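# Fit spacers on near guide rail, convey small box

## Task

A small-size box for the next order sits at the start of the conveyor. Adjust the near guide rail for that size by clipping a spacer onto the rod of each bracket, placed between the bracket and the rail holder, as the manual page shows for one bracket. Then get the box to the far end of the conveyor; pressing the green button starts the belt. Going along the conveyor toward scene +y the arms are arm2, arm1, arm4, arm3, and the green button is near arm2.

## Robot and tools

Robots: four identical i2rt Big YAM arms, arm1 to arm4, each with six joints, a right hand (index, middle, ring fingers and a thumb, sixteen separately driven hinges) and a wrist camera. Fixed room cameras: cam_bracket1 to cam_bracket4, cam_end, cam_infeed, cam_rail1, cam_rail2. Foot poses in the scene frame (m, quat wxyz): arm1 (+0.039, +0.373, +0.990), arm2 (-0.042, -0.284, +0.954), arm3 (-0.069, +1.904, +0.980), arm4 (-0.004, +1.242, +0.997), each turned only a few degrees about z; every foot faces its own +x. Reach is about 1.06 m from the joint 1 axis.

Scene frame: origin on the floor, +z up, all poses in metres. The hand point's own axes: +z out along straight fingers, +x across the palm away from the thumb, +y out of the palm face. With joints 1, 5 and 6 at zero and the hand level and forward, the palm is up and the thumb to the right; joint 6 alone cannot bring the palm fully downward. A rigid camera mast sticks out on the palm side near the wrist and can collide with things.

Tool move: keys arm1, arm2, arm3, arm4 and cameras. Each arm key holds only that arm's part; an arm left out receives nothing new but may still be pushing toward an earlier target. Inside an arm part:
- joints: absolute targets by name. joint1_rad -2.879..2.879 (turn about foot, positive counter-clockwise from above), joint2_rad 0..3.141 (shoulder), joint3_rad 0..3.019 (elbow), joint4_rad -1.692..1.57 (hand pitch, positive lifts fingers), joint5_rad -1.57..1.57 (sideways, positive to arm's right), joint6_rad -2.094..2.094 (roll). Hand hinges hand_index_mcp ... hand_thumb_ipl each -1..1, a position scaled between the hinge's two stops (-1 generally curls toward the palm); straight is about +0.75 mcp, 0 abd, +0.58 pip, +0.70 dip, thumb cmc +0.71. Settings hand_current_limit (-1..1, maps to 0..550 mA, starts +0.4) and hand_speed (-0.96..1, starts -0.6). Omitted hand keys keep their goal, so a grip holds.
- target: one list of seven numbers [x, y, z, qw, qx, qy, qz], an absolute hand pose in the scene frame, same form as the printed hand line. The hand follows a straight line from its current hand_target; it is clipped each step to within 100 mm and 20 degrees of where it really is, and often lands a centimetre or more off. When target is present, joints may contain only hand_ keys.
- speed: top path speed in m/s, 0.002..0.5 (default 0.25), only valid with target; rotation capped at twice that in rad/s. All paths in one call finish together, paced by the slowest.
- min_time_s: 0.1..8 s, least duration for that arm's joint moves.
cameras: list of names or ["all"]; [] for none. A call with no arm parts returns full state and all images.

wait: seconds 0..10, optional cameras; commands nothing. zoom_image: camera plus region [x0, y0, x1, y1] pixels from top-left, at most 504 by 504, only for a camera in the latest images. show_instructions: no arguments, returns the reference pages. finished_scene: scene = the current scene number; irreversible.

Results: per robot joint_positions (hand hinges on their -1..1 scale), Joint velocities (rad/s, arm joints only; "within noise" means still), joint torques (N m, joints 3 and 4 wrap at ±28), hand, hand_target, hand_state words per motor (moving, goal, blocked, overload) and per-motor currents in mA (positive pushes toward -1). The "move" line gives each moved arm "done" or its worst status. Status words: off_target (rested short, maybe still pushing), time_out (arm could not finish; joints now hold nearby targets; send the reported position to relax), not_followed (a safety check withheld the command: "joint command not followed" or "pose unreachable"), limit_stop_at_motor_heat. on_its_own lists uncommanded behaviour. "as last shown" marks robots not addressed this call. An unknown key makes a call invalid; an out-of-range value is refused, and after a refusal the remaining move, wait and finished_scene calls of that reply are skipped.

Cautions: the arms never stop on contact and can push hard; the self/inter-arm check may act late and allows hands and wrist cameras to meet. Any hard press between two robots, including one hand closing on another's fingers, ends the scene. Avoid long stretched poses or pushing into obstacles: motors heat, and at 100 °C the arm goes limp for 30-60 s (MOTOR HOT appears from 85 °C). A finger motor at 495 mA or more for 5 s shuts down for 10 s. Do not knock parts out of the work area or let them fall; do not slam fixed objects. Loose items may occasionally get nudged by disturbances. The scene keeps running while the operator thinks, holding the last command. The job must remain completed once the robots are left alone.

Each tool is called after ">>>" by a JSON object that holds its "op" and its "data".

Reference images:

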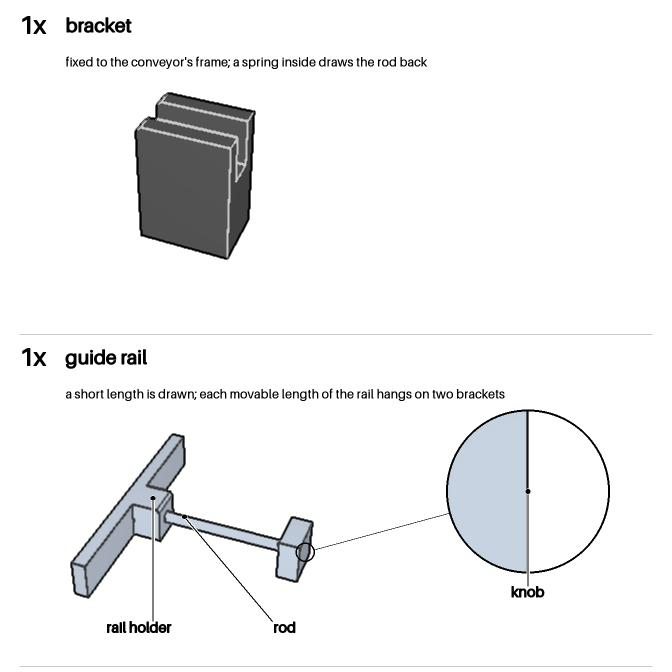

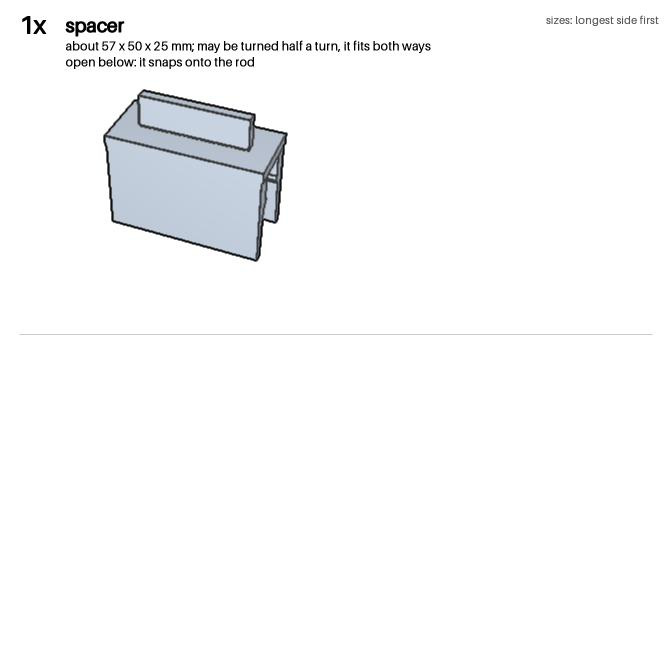

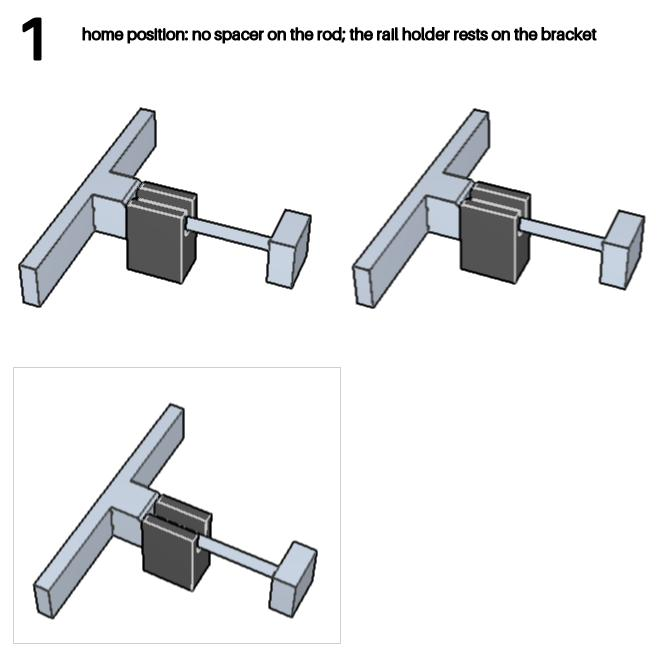

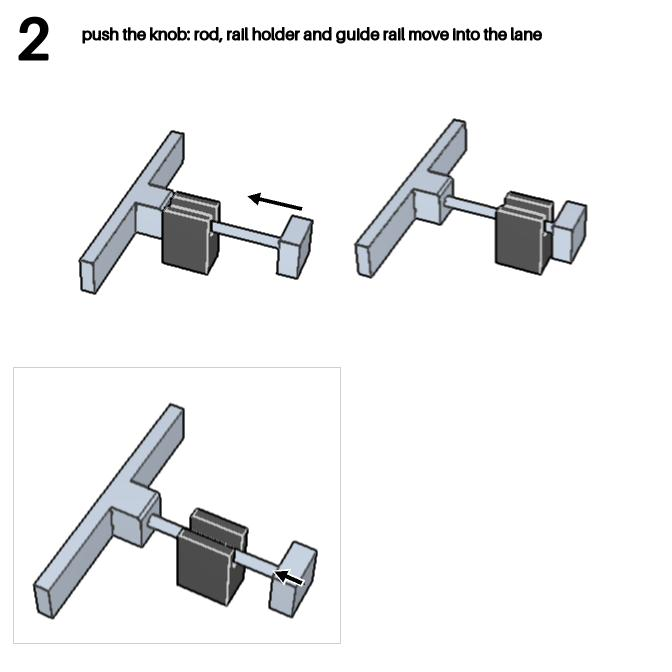

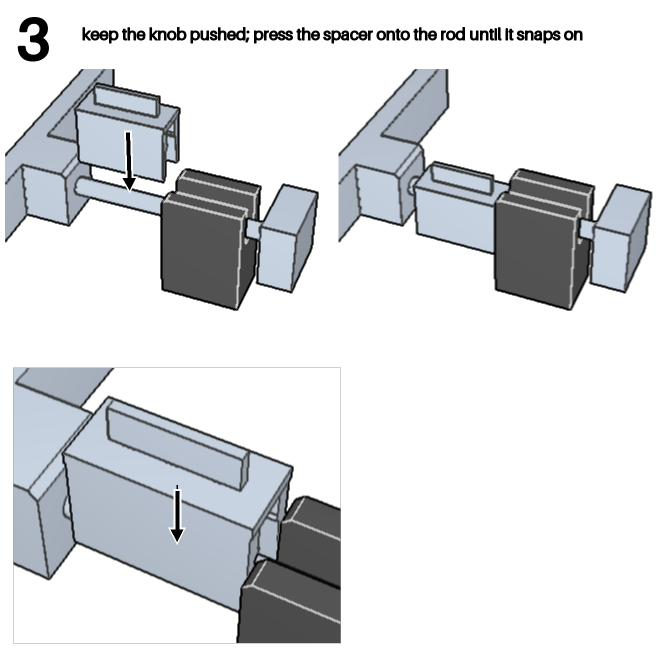

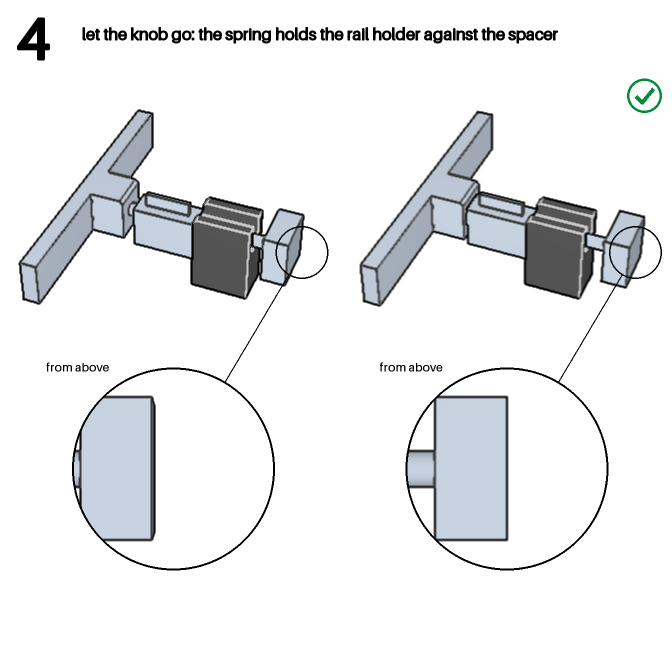

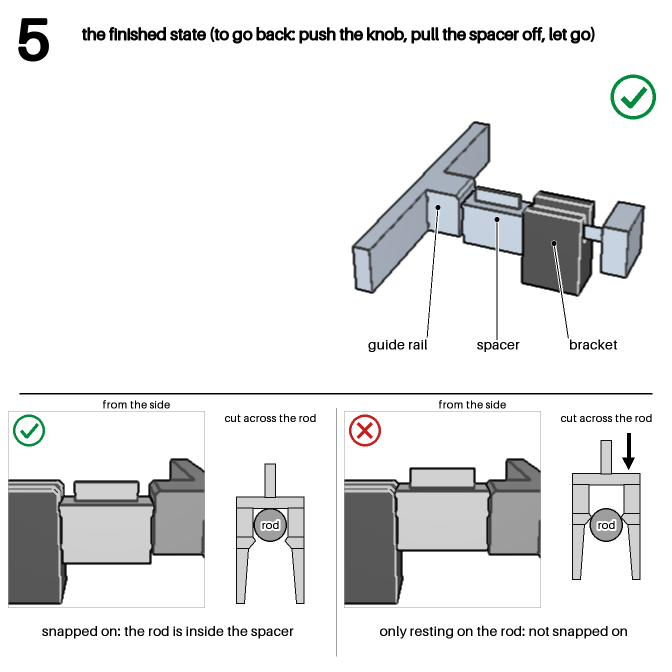

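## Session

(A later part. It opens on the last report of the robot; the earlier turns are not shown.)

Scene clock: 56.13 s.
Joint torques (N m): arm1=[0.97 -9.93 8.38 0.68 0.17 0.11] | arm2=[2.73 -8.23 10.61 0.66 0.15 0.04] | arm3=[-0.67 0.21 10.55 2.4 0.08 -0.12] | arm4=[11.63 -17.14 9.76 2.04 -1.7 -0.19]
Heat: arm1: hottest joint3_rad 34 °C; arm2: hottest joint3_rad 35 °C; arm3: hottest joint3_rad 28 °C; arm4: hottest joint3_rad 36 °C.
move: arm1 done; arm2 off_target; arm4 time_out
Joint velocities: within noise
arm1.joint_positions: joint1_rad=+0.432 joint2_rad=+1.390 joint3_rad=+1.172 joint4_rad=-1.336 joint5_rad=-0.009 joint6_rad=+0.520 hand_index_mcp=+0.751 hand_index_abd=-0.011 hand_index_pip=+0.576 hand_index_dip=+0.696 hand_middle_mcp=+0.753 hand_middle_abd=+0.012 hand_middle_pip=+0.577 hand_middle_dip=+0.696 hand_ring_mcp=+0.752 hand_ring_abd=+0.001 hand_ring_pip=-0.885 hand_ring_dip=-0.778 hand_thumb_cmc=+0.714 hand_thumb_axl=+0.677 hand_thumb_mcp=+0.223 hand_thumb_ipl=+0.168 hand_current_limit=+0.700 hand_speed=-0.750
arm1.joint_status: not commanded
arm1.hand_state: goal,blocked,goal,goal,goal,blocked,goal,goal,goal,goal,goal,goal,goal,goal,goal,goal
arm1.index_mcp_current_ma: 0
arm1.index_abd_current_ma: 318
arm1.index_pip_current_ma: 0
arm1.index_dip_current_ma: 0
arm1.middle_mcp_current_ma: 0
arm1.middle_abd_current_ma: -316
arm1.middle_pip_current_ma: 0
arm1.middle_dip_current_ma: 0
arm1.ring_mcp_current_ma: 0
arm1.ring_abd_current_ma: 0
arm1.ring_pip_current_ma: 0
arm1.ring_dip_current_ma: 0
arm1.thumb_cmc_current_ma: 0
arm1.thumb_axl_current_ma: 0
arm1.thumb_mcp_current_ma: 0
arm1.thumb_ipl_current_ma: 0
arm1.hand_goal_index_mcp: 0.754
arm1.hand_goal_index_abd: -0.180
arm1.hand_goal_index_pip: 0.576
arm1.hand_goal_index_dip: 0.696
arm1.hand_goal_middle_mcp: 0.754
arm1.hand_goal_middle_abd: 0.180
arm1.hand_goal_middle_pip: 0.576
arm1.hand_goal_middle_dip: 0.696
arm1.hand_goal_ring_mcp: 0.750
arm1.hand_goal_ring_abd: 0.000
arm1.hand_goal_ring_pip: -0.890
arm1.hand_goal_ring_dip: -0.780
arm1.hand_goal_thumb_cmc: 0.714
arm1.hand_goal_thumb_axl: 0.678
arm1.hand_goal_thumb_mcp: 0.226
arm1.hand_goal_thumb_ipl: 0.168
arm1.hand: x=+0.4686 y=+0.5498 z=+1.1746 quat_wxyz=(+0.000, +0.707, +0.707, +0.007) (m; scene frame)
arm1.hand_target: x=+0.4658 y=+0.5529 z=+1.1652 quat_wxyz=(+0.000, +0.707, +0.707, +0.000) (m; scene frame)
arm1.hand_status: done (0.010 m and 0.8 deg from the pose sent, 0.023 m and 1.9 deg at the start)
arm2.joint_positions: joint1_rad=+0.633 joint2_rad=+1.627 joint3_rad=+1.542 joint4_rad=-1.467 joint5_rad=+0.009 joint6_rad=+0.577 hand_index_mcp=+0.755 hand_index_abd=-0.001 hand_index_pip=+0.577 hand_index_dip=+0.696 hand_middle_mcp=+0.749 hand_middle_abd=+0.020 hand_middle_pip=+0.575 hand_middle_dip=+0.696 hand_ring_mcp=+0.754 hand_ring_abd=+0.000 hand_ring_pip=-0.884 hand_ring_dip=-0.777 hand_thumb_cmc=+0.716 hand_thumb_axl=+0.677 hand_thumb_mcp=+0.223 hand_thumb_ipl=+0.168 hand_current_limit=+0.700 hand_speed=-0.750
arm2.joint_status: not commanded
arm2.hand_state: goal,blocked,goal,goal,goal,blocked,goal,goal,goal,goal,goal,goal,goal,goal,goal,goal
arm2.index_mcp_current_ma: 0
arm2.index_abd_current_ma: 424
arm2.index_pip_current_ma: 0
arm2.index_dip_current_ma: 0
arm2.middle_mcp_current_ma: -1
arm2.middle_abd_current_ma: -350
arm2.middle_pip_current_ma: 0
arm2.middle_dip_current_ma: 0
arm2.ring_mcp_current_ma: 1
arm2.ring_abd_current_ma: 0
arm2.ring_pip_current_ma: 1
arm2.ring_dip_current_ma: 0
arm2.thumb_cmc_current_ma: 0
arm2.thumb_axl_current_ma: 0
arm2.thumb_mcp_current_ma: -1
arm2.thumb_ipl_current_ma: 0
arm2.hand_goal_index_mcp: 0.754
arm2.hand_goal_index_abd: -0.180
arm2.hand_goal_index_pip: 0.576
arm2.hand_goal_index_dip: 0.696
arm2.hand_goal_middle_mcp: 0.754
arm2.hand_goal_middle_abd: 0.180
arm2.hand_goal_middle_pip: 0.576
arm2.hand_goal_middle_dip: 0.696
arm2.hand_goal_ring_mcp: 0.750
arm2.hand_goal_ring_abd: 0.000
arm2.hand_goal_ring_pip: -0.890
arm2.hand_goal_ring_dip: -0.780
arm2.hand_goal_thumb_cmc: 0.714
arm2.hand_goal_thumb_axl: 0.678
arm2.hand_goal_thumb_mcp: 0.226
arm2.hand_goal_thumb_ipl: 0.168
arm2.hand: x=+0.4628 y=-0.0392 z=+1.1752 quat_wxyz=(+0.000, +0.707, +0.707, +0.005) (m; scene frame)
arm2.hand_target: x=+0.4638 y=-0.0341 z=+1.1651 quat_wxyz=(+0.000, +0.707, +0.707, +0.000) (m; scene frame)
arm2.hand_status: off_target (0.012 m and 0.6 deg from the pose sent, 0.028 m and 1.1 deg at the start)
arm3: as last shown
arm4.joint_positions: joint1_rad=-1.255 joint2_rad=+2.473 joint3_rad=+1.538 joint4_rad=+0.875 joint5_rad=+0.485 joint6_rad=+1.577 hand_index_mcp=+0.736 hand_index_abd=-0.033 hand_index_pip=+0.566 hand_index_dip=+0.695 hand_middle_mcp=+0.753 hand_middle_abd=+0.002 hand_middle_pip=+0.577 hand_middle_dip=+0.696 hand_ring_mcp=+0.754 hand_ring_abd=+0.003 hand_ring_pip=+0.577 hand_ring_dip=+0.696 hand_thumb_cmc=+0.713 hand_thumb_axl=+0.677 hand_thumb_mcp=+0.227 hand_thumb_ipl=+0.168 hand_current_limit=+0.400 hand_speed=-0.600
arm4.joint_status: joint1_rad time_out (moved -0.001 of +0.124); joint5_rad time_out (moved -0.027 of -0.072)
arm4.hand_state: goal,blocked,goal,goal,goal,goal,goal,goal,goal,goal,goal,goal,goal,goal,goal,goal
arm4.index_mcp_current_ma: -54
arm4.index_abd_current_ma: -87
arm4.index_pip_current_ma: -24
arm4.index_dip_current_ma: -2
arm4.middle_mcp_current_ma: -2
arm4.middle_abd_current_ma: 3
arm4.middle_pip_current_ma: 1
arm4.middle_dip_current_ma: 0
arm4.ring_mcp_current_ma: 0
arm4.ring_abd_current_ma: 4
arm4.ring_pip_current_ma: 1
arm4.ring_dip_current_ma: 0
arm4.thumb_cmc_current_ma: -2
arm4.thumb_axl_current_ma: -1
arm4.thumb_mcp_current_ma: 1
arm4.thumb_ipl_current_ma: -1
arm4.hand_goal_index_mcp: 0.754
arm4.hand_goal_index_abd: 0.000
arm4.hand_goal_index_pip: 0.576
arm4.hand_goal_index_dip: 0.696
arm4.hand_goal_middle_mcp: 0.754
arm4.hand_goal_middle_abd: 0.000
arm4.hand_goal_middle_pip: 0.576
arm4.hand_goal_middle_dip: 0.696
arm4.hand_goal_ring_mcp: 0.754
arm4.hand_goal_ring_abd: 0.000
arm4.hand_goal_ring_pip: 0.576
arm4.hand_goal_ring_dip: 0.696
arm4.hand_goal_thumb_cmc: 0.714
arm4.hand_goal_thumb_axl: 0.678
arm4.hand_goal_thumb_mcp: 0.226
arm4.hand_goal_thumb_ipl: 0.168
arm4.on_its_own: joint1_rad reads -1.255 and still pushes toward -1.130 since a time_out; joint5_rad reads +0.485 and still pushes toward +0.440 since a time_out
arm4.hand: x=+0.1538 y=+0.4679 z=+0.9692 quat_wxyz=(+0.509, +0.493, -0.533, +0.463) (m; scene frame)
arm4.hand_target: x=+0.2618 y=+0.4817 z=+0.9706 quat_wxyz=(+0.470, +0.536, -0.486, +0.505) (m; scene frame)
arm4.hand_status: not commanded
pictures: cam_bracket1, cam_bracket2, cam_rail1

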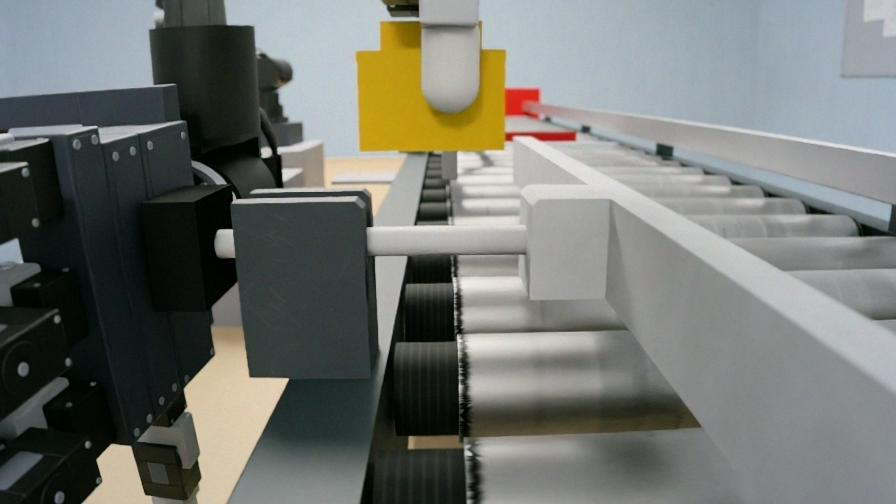

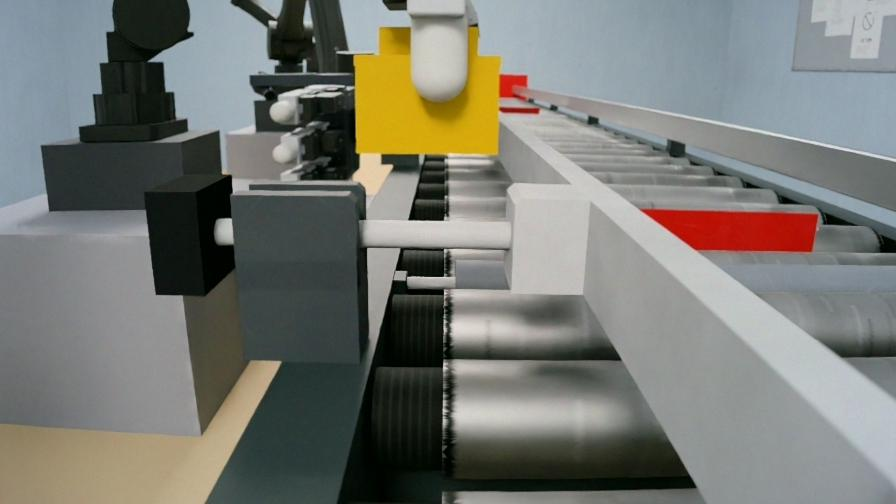

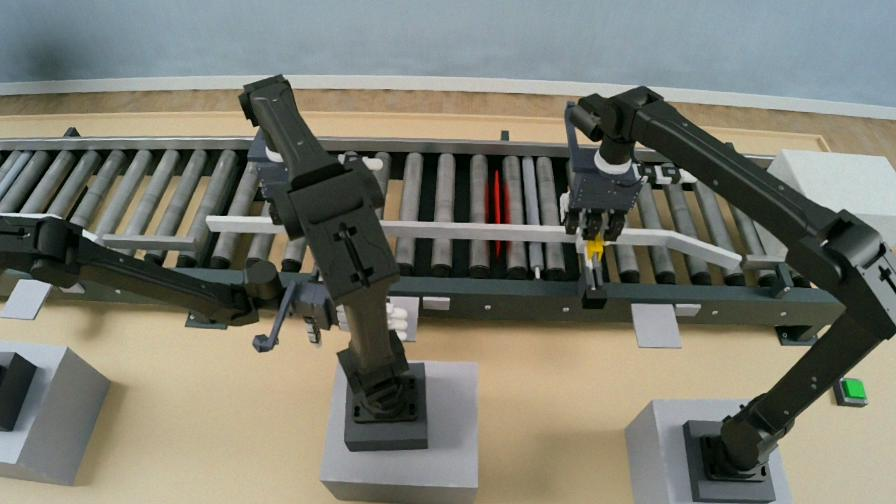

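>>> {"op": "move", "data": {"arm1": {"target": [0.472, 0.551, 1.135, 0, 0.7071, 0.7071, 0], "speed": 0.06}, "arm2": {"target": [0.466, -0.037, 1.135, 0, 0.7071, 0.7071, 0], "speed": 0.06}, "cameras": ["cam_bracket1", "cam_bracket2", "cam_rail1"]}}

Scene clock: 58.50 s.
Joint torques (N m): arm1=[-0.09 -9.88 8.21 0.62 0.15 -0.01] | arm2=[1.44 -8 10.4 0.68 0.17 -0.05] | arm3=[-0.62 0.26 10.56 2.4 0.08 -0.12] | arm4=[11.69 -17.2 9.7 2.09 -1.7 -0.19]
Heat: arm1: hottest joint3_rad 34 °C; arm2: hottest joint3_rad 35 °C; arm3: hottest joint3_rad 28 °C; arm4: hottest joint3_rad 36 °C.
move: arm1 done; arm2 off_target
Joint velocities: within noise
arm1.joint_positions: joint1_rad=+0.432 joint2_rad=+1.426 joint3_rad=+1.124 joint4_rad=-1.255 joint5_rad=-0.009 joint6_rad=+0.520 hand_index_mcp=+0.751 hand_index_abd=-0.011 hand_index_pip=+0.576 hand_index_dip=+0.696 hand_middle_mcp=+0.753 hand_middle_abd=+0.012 hand_middle_pip=+0.577 hand_middle_dip=+0.696 hand_ring_mcp=+0.752 hand_ring_abd=+0.001 hand_ring_pip=-0.885 hand_ring_dip=-0.778 hand_thumb_cmc=+0.714 hand_thumb_axl=+0.677 hand_thumb_mcp=+0.223 hand_thumb_ipl=+0.168 hand_current_limit=+0.700 hand_speed=-0.750
arm1.joint_status: not commanded
arm1.hand_state: goal,blocked,goal,goal,goal,blocked,goal,goal,goal,goal,goal,goal,goal,goal,goal,goal
arm1.index_mcp_current_ma: 0
arm1.index_abd_current_ma: 318
arm1.index_pip_current_ma: 0
arm1.index_dip_current_ma: 0
arm1.middle_mcp_current_ma: 0
arm1.middle_abd_current_ma: -316
arm1.middle_pip_current_ma: 0
arm1.middle_dip_current_ma: 0
arm1.ring_mcp_current_ma: 0
arm1.ring_abd_current_ma: 0
arm1.ring_pip_current_ma: 0
arm1.ring_dip_current_ma: 0
arm1.thumb_cmc_current_ma: 0
arm1.thumb_axl_current_ma: 0
arm1.thumb_mcp_current_ma: 0
arm1.thumb_ipl_current_ma: 0
arm1.hand_goal_index_mcp: 0.754
arm1.hand_goal_index_abd: -0.180
arm1.hand_goal_index_pip: 0.576
arm1.hand_goal_index_dip: 0.696
arm1.hand_goal_middle_mcp: 0.754
arm1.hand_goal_middle_abd: 0.180
arm1.hand_goal_middle_pip: 0.576
arm1.hand_goal_middle_dip: 0.696
arm1.hand_goal_ring_mcp: 0.750
arm1.hand_goal_ring_abd: 0.000
arm1.hand_goal_ring_pip: -0.890
arm1.hand_goal_ring_dip: -0.780
arm1.hand_goal_thumb_cmc: 0.714
arm1.hand_goal_thumb_axl: 0.678
arm1.hand_goal_thumb_mcp: 0.226
arm1.hand_goal_thumb_ipl: 0.168
arm1.hand: x=+0.4728 y=+0.5519 z=+1.1434 quat_wxyz=(+0.000, +0.707, +0.707, +0.006) (m; scene frame)
arm1.hand_target: x=+0.4718 y=+0.5510 z=+1.1351 quat_wxyz=(+0.000, +0.707, +0.707, +0.000) (m; scene frame)
arm1.hand_status: done (0.008 m and 0.6 deg from the pose sent, 0.040 m and 0.8 deg at the start)
arm2.joint_positions: joint1_rad=+0.633 joint2_rad=+1.639 joint3_rad=+1.478 joint4_rad=-1.392 joint5_rad=+0.009 joint6_rad=+0.577 hand_index_mcp=+0.755 hand_index_abd=-0.001 hand_index_pip=+0.577 hand_index_dip=+0.696 hand_middle_mcp=+0.749 hand_middle_abd=+0.020 hand_middle_pip=+0.575 hand_middle_dip=+0.696 hand_ring_mcp=+0.754 hand_ring_abd=+0.000 hand_ring_pip=-0.884 hand_ring_dip=-0.777 hand_thumb_cmc=+0.716 hand_thumb_axl=+0.677 hand_thumb_mcp=+0.223 hand_thumb_ipl=+0.168 hand_current_limit=+0.700 hand_speed=-0.750
arm2.joint_status: not commanded
arm2.hand_state: goal,blocked,goal,goal,goal,blocked,goal,goal,goal,goal,goal,goal,goal,goal,goal,goal
arm2.index_mcp_current_ma: 0
arm2.index_abd_current_ma: 424
arm2.index_pip_current_ma: 0
arm2.index_dip_current_ma: 0
arm2.middle_mcp_current_ma: -1
arm2.middle_abd_current_ma: -350
arm2.middle_pip_current_ma: 0
arm2.middle_dip_current_ma: 0
arm2.ring_mcp_current_ma: 1
arm2.ring_abd_current_ma: 0
arm2.ring_pip_current_ma: 1
arm2.ring_dip_current_ma: 0
arm2.thumb_cmc_current_ma: 0
arm2.thumb_axl_current_ma: 0
arm2.thumb_mcp_current_ma: -1
arm2.thumb_ipl_current_ma: 0
arm2.hand_goal_index_mcp: 0.754
arm2.hand_goal_index_abd: -0.180
arm2.hand_goal_index_pip: 0.576
arm2.hand_goal_index_dip: 0.696
arm2.hand_goal_middle_mcp: 0.754
arm2.hand_goal_middle_abd: 0.180
arm2.hand_goal_middle_pip: 0.576
arm2.hand_goal_middle_dip: 0.696
arm2.hand_goal_ring_mcp: 0.750
arm2.hand_goal_ring_abd: 0.000
arm2.hand_goal_ring_pip: -0.890
arm2.hand_goal_ring_dip: -0.780
arm2.hand_goal_thumb_cmc: 0.714
arm2.hand_goal_thumb_axl: 0.678
arm2.hand_goal_thumb_mcp: 0.226
arm2.hand_goal_thumb_ipl: 0.168
arm2.hand: x=+0.4633 y=-0.0385 z=+1.1457 quat_wxyz=(+0.000, +0.707, +0.707, +0.005) (m; scene frame)
arm2.hand_target: x=+0.4657 y=-0.0371 z=+1.1349 quat_wxyz=(+0.000, +0.707, +0.707, +0.000) (m; scene frame)
arm2.hand_status: off_target (0.011 m and 0.6 deg from the pose sent, 0.040 m and 0.6 deg at the start)
arm3, arm4: as last shown
arm4.on_its_own: joint1_rad reads -1.255 and still pushes toward -1.130 since a time_out; joint5_rad reads +0.485 and still pushes toward +0.440 since a time_out
pictures: cam_bracket1, cam_bracket2, cam_rail1

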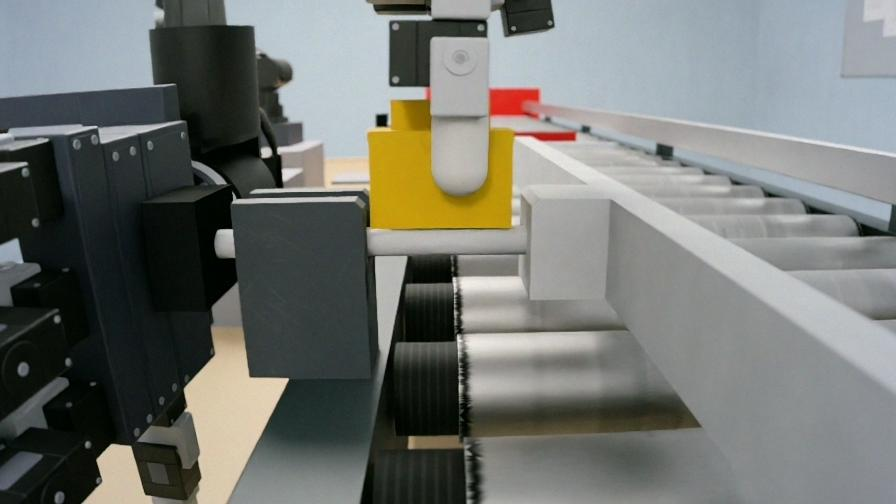

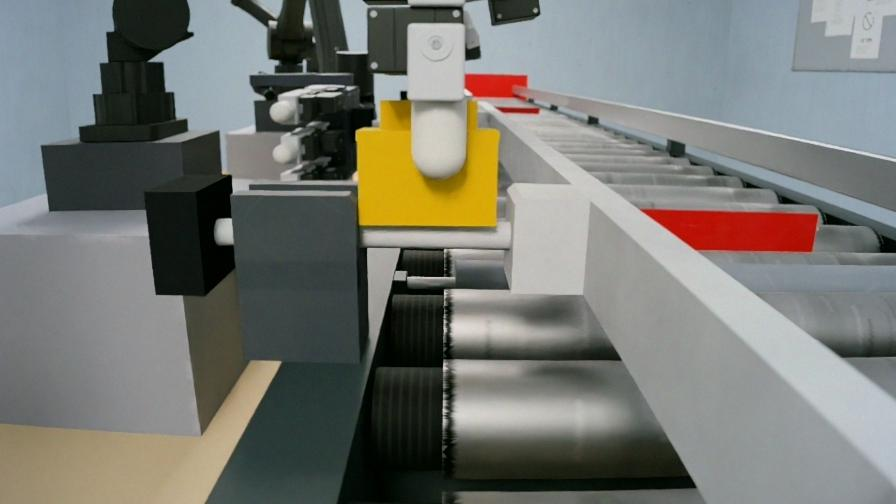

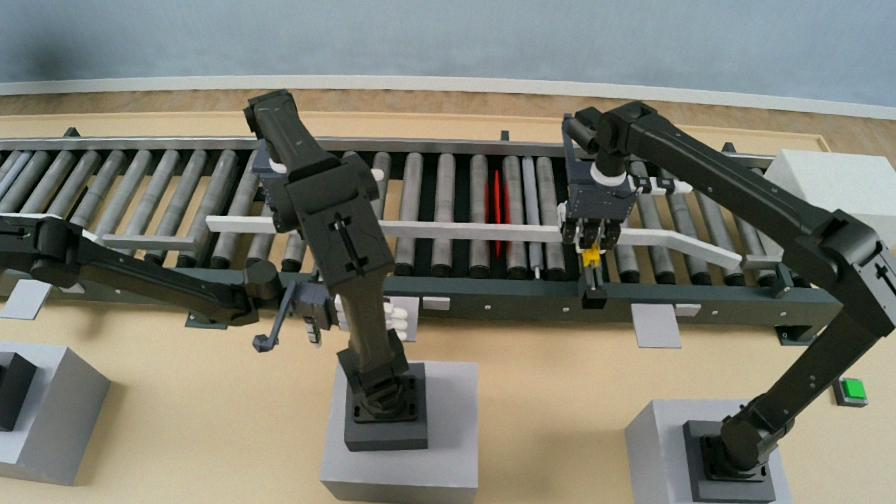

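>>> {"op": "zoom_image", "data": {"camera": "cam_rail1", "region": [540, 180, 660, 320]}}

>>> {"op": "zoom_image", "data": {"camera": "cam_bracket1", "region": [340, 80, 560, 300]}}

Scaled by 3.600 from the camera's 896x504 image, which has a finer 1280x720 frame.

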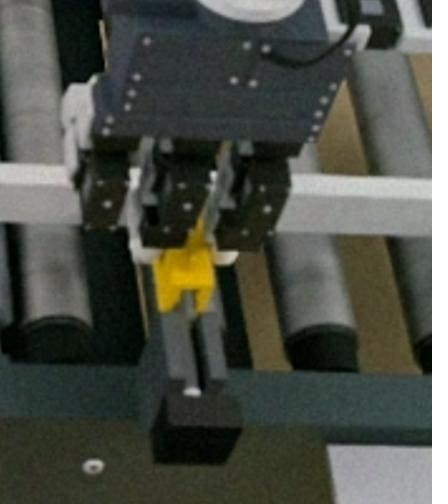

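Scaled by 2.291 from the camera's 896x504 image, which has a finer 1280x720 frame.

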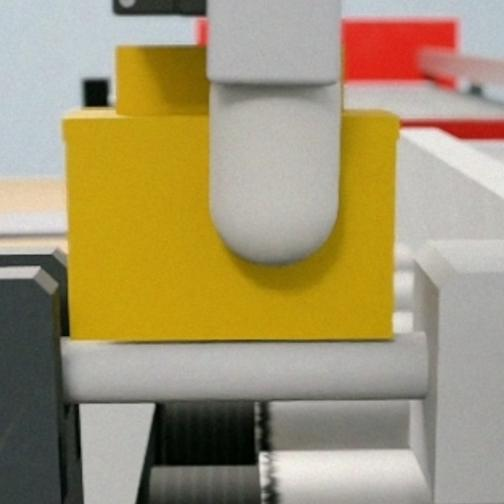

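>>> {"op": "move", "data": {"arm1": {"target": [0.474, 0.5475, 1.118, 0, 0.7071, 0.7071, 0], "speed": 0.06}, "arm2": {"target": [0.469, -0.0405, 1.118, 0, 0.7071, 0.7071, 0], "speed": 0.06}, "cameras": ["cam_bracket1", "cam_bracket2", "cam_rail1"]}}

>>> {"op": "zoom_image", "data": {"camera": "cam_rail1", "region": [540, 180, 660, 320]}}

Scene clock: 61.40 s.
Joint torques (N m): arm1=[-0.91 -8.88 6.42 1.35 0.06 -0.11] | arm2=[0.38 -8.06 10.35 0.49 0.19 -0.13] | arm3=[-0.62 0.26 10.55 2.4 0.08 -0.12] | arm4=[11.69 -17.26 9.73 2.1 -1.7 -0.19]
Heat: arm1: hottest joint3_rad 34 °C; arm2: hottest joint3_rad 35 °C; arm3: hottest joint3_rad 28 °C; arm4: hottest joint3_rad 36 °C.
move: arm1 off_target; arm2 off_target
Joint velocities: within noise
arm1.joint_positions: joint1_rad=+0.432 joint2_rad=+1.423 joint3_rad=+1.113 joint4_rad=-1.228 joint5_rad=-0.008 joint6_rad=+0.520 hand_index_mcp=+0.766 hand_index_abd=-0.011 hand_index_pip=+0.583 hand_index_dip=+0.698 hand_middle_mcp=+0.769 hand_middle_abd=+0.012 hand_middle_pip=+0.585 hand_middle_dip=+0.698 hand_ring_mcp=+0.752 hand_ring_abd=+0.001 hand_ring_pip=-0.885 hand_ring_dip=-0.778 hand_thumb_cmc=+0.714 hand_thumb_axl=+0.677 hand_thumb_mcp=+0.223 hand_thumb_ipl=+0.168 hand_current_limit=+0.700 hand_speed=-0.750
arm1.joint_status: not commanded
arm1.hand_state: goal,blocked,goal,goal,goal,blocked,goal,goal,goal,goal,goal,goal,goal,goal,goal,goal
arm1.index_mcp_current_ma: 3
arm1.index_abd_current_ma: 318
arm1.index_pip_current_ma: 1
arm1.index_dip_current_ma: 0
arm1.middle_mcp_current_ma: 4
arm1.middle_abd_current_ma: -316
arm1.middle_pip_current_ma: 1
arm1.middle_dip_current_ma: 0
arm1.ring_mcp_current_ma: 0
arm1.ring_abd_current_ma: 0
arm1.ring_pip_current_ma: 0
arm1.ring_dip_current_ma: 0
arm1.thumb_cmc_current_ma: 0
arm1.thumb_axl_current_ma: 0
arm1.thumb_mcp_current_ma: 0
arm1.thumb_ipl_current_ma: 0
arm1.hand_goal_index_mcp: 0.754
arm1.hand_goal_index_abd: -0.180
arm1.hand_goal_index_pip: 0.576
arm1.hand_goal_index_dip: 0.696
arm1.hand_goal_middle_mcp: 0.754
arm1.hand_goal_middle_abd: 0.180
arm1.hand_goal_middle_pip: 0.576
arm1.hand_goal_middle_dip: 0.696
arm1.hand_goal_ring_mcp: 0.750
arm1.hand_goal_ring_abd: 0.000
arm1.hand_goal_ring_pip: -0.890
arm1.hand_goal_ring_dip: -0.780
arm1.hand_goal_thumb_cmc: 0.714
arm1.hand_goal_thumb_axl: 0.678
arm1.hand_goal_thumb_mcp: 0.226
arm1.hand_goal_thumb_ipl: 0.168
arm1.hand: x=+0.4753 y=+0.5530 z=+1.1419 quat_wxyz=(+0.003, +0.707, +0.707, +0.015) (m; scene frame)
arm1.hand_target: x=+0.4730 y=+0.5473 z=+1.1188 quat_wxyz=(+0.000, +0.707, +0.707, +0.000) (m; scene frame)
arm1.hand_status: off_target (0.025 m and 1.7 deg from the pose sent, 0.026 m and 0.6 deg at the start)
arm2.joint_positions: joint1_rad=+0.633 joint2_rad=+1.649 joint3_rad=+1.447 joint4_rad=-1.349 joint5_rad=+0.009 joint6_rad=+0.577 hand_index_mcp=+0.755 hand_index_abd=-0.001 hand_index_pip=+0.577 hand_index_dip=+0.696 hand_middle_mcp=+0.749 hand_middle_abd=+0.020 hand_middle_pip=+0.575 hand_middle_dip=+0.696 hand_ring_mcp=+0.754 hand_ring_abd=+0.000 hand_ring_pip=-0.884 hand_ring_dip=-0.777 hand_thumb_cmc=+0.716 hand_thumb_axl=+0.677 hand_thumb_mcp=+0.223 hand_thumb_ipl=+0.168 hand_current_limit=+0.700 hand_speed=-0.750
arm2.joint_status: not commanded
arm2.hand_state: goal,blocked,goal,goal,goal,blocked,goal,goal,goal,goal,goal,goal,goal,goal,goal,goal
arm2.index_mcp_current_ma: 0
arm2.index_abd_current_ma: 424
arm2.index_pip_current_ma: 0
arm2.index_dip_current_ma: 0
arm2.middle_mcp_current_ma: -1
arm2.middle_abd_current_ma: -350
arm2.middle_pip_current_ma: 0
arm2.middle_dip_current_ma: 0
arm2.ring_mcp_current_ma: 1
arm2.ring_abd_current_ma: 0
arm2.ring_pip_current_ma: 1
arm2.ring_dip_current_ma: 0
arm2.thumb_cmc_current_ma: 0
arm2.thumb_axl_current_ma: 0
arm2.thumb_mcp_current_ma: -1
arm2.thumb_ipl_current_ma: 0
arm2.hand_goal_index_mcp: 0.754
arm2.hand_goal_index_abd: -0.180
arm2.hand_goal_index_pip: 0.576
arm2.hand_goal_index_dip: 0.696
arm2.hand_goal_middle_mcp: 0.754
arm2.hand_goal_middle_abd: 0.180
arm2.hand_goal_middle_pip: 0.576
arm2.hand_goal_middle_dip: 0.696
arm2.hand_goal_ring_mcp: 0.750
arm2.hand_goal_ring_abd: 0.000
arm2.hand_goal_ring_pip: -0.890
arm2.hand_goal_ring_dip: -0.780
arm2.hand_goal_thumb_cmc: 0.714
arm2.hand_goal_thumb_axl: 0.678
arm2.hand_goal_thumb_mcp: 0.226
arm2.hand_goal_thumb_ipl: 0.168
arm2.hand: x=+0.4642 y=-0.0379 z=+1.1297 quat_wxyz=(+0.000, +0.708, +0.707, +0.006) (m; scene frame)
arm2.hand_target: x=+0.4686 y=-0.0406 z=+1.1180 quat_wxyz=(+0.000, +0.707, +0.707, +0.000) (m; scene frame)
arm2.hand_status: off_target (0.013 m and 0.7 deg from the pose sent, 0.028 m and 0.6 deg at the start)
arm3, arm4: as last shown
arm4.index_mcp_current_ma: -55
arm4.index_abd_current_ma: -88
arm4.on_its_own: joint1_rad reads -1.255 and still pushes toward -1.130 since a time_out; joint5_rad reads +0.485 and still pushes toward +0.440 since a time_out
arm4.hand: x=+0.1538 y=+0.4679 z=+0.9693 quat_wxyz=(+0.509, +0.493, -0.533, +0.463) (m; scene frame)
arm4.hand_target: x=+0.2618 y=+0.4817 z=+0.9706 quat_wxyz=(+0.471, +0.536, -0.486, +0.505) (m; scene frame)
pictures: cam_bracket1, cam_bracket2, cam_rail1

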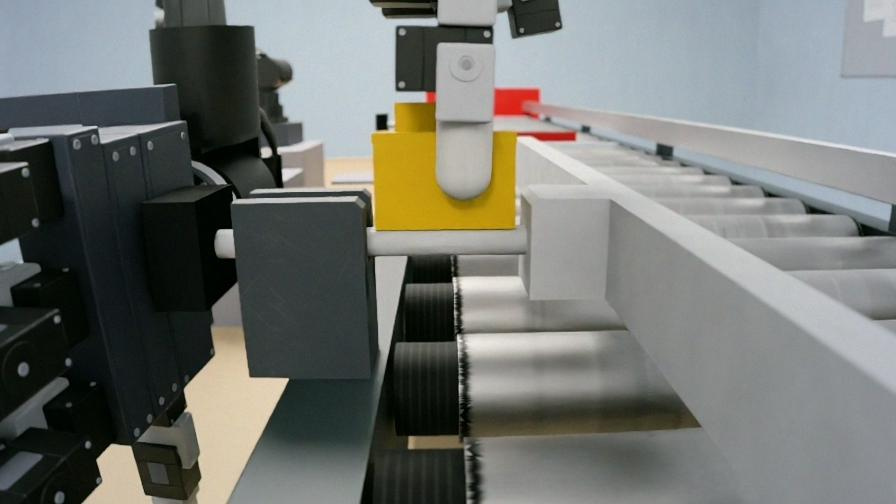

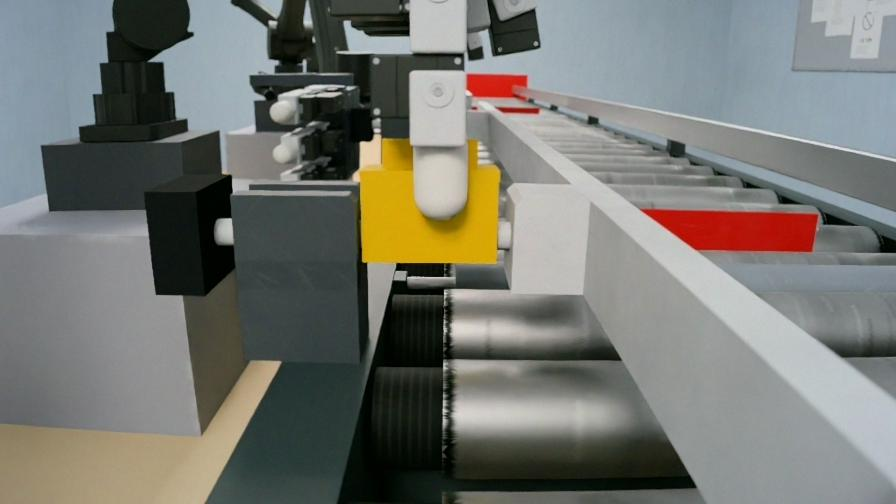

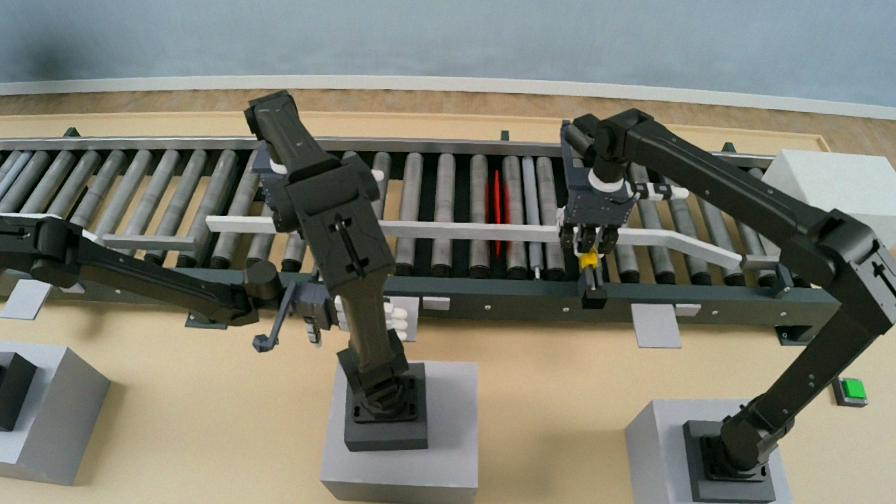

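Scaled by 3.600 from the camera's 896x504 image, which has a finer 1280x720 frame.

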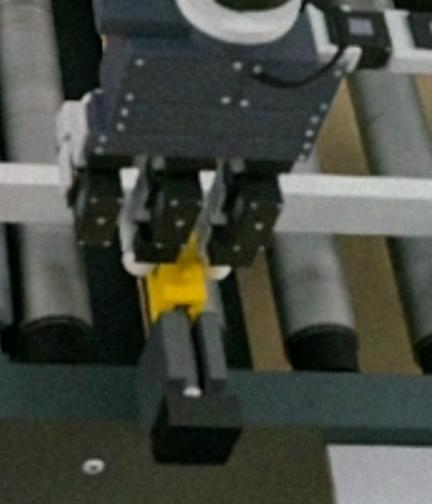

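>>> {"op": "move", "data": {"arm1": {"target": [0.474, 0.545, 1.155, 0, 0.7071, 0.7071, 0], "speed": 0.1}, "arm2": {"target": [0.473, -0.0405, 1.107, 0, 0.7071, 0.7071, 0], "speed": 0.06}, "cameras": ["cam_bracket1", "cam_bracket2"]}}

Scene clock: 64.07 s.
Joint torques (N m): arm1=[-0.97 -11.28 12.14 -0.73 0.09 -0.11] | arm2=[1.14 -8.35 10.45 0.91 0.04 -0.22] | arm3=[-0.62 0.21 10.55 2.39 0.08 -0.12] | arm4=[11.75 -17.08 9.76 2.1 -1.69 -0.19]
Heat: arm1: hottest joint3_rad 34 °C; arm2: hottest joint3_rad 35 °C; arm3: hottest joint3_rad 28 °C; arm4: hottest joint3_rad 37 °C.
move: arm1 off_target; arm2 off_target
Joint velocities: within noise
arm1.joint_positions: joint1_rad=+0.429 joint2_rad=+1.416 joint3_rad=+1.113 joint4_rad=-1.276 joint5_rad=-0.008 joint6_rad=+0.512 hand_index_mcp=+0.744 hand_index_abd=-0.011 hand_index_pip=+0.571 hand_index_dip=+0.695 hand_middle_mcp=+0.736 hand_middle_abd=+0.012 hand_middle_pip=+0.566 hand_middle_dip=+0.693 hand_ring_mcp=+0.752 hand_ring_abd=+0.001 hand_ring_pip=-0.885 hand_ring_dip=-0.778 hand_thumb_cmc=+0.714 hand_thumb_axl=+0.677 hand_thumb_mcp=+0.223 hand_thumb_ipl=+0.168 hand_current_limit=+0.700 hand_speed=-0.750
arm1.joint_status: not commanded
arm1.hand_state: goal,blocked,goal,goal,goal,blocked,goal,goal,goal,goal,goal,goal,goal,goal,goal,goal
arm1.index_mcp_current_ma: -2
arm1.index_abd_current_ma: 318
arm1.index_pip_current_ma: 0
arm1.index_dip_current_ma: 0
arm1.middle_mcp_current_ma: -6
arm1.middle_abd_current_ma: -316
arm1.middle_pip_current_ma: -2
arm1.middle_dip_current_ma: 0
arm1.ring_mcp_current_ma: 0
arm1.ring_abd_current_ma: 0
arm1.ring_pip_current_ma: 0
arm1.ring_dip_current_ma: 0
arm1.thumb_cmc_current_ma: 0
arm1.thumb_axl_current_ma: 0
arm1.thumb_mcp_current_ma: 0
arm1.thumb_ipl_current_ma: 0
arm1.hand_goal_index_mcp: 0.754
arm1.hand_goal_index_abd: -0.180
arm1.hand_goal_index_pip: 0.576
arm1.hand_goal_index_dip: 0.696
arm1.hand_goal_middle_mcp: 0.754
arm1.hand_goal_middle_abd: 0.180
arm1.hand_goal_middle_pip: 0.576
arm1.hand_goal_middle_dip: 0.696
arm1.hand_goal_ring_mcp: 0.750
arm1.hand_goal_ring_abd: 0.000
arm1.hand_goal_ring_pip: -0.890
arm1.hand_goal_ring_dip: -0.780
arm1.hand_goal_thumb_cmc: 0.714
arm1.hand_goal_thumb_axl: 0.678
arm1.hand_goal_thumb_mcp: 0.226
arm1.hand_goal_thumb_ipl: 0.168
arm1.hand: x=+0.4658 y=+0.5463 z=+1.1417 quat_wxyz=(-0.002, +0.706, +0.708, -0.005) (m; scene frame)
arm1.hand_target: x=+0.4738 y=+0.5450 z=+1.1549 quat_wxyz=(+0.000, +0.707, +0.707, +0.000) (m; scene frame)
arm1.hand_status: off_target (0.016 m and 0.7 deg from the pose sent, 0.015 m and 1.7 deg at the start)
arm2.joint_positions: joint1_rad=+0.626 joint2_rad=+1.661 joint3_rad=+1.439 joint4_rad=-1.327 joint5_rad=+0.011 joint6_rad=+0.576 hand_index_mcp=+0.755 hand_index_abd=-0.001 hand_index_pip=+0.577 hand_index_dip=+0.696 hand_middle_mcp=+0.749 hand_middle_abd=+0.020 hand_middle_pip=+0.575 hand_middle_dip=+0.696 hand_ring_mcp=+0.754 hand_ring_abd=+0.000 hand_ring_pip=-0.884 hand_ring_dip=-0.777 hand_thumb_cmc=+0.716 hand_thumb_axl=+0.677 hand_thumb_mcp=+0.223 hand_thumb_ipl=+0.168 hand_current_limit=+0.700 hand_speed=-0.750
arm2.joint_status: not commanded
arm2.hand_state: goal,blocked,goal,goal,goal,blocked,goal,goal,goal,goal,goal,goal,goal,goal,goal,goal
arm2.index_mcp_current_ma: 0
arm2.index_abd_current_ma: 424
arm2.index_pip_current_ma: 0
arm2.index_dip_current_ma: 0
arm2.middle_mcp_current_ma: -1
arm2.middle_abd_current_ma: -350
arm2.middle_pip_current_ma: 0
arm2.middle_dip_current_ma: 0
arm2.ring_mcp_current_ma: 1
arm2.ring_abd_current_ma: 0
arm2.ring_pip_current_ma: 1
arm2.ring_dip_current_ma: 0
arm2.thumb_cmc_current_ma: 0
arm2.thumb_axl_current_ma: 0
arm2.thumb_mcp_current_ma: -1
arm2.thumb_ipl_current_ma: 0
arm2.hand_goal_index_mcp: 0.754
arm2.hand_goal_index_abd: -0.180
arm2.hand_goal_index_pip: 0.576
arm2.hand_goal_index_dip: 0.696
arm2.hand_goal_middle_mcp: 0.754
arm2.hand_goal_middle_abd: 0.180
arm2.hand_goal_middle_pip: 0.576
arm2.hand_goal_middle_dip: 0.696
arm2.hand_goal_ring_mcp: 0.750
arm2.hand_goal_ring_abd: 0.000
arm2.hand_goal_ring_pip: -0.890
arm2.hand_goal_ring_dip: -0.780
arm2.hand_goal_thumb_cmc: 0.714
arm2.hand_goal_thumb_axl: 0.678
arm2.hand_goal_thumb_mcp: 0.226
arm2.hand_goal_thumb_ipl: 0.168
arm2.hand: x=+0.4687 y=-0.0394 z=+1.1207 quat_wxyz=(+0.001, +0.709, +0.705, +0.007) (m; scene frame)
arm2.hand_target: x=+0.4725 y=-0.0406 z=+1.1070 quat_wxyz=(+0.000, +0.707, +0.707, +0.000) (m; scene frame)
arm2.hand_status: off_target (0.014 m and 0.9 deg from the pose sent, 0.025 m and 0.7 deg at the start)
arm3, arm4: as last shown
arm4.on_its_own: joint1_rad reads -1.255 and still pushes toward -1.130 since a time_out; joint5_rad reads +0.485 and still pushes toward +0.440 since a time_out
pictures: cam_bracket1, cam_bracket2

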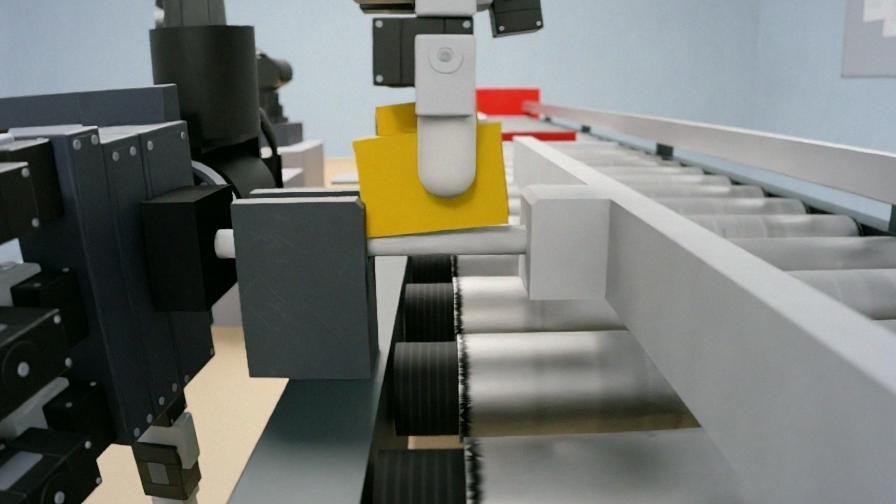

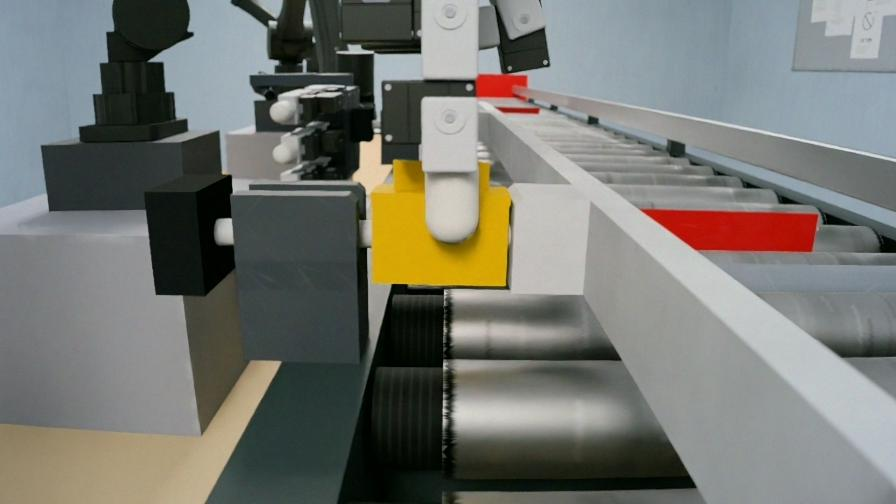

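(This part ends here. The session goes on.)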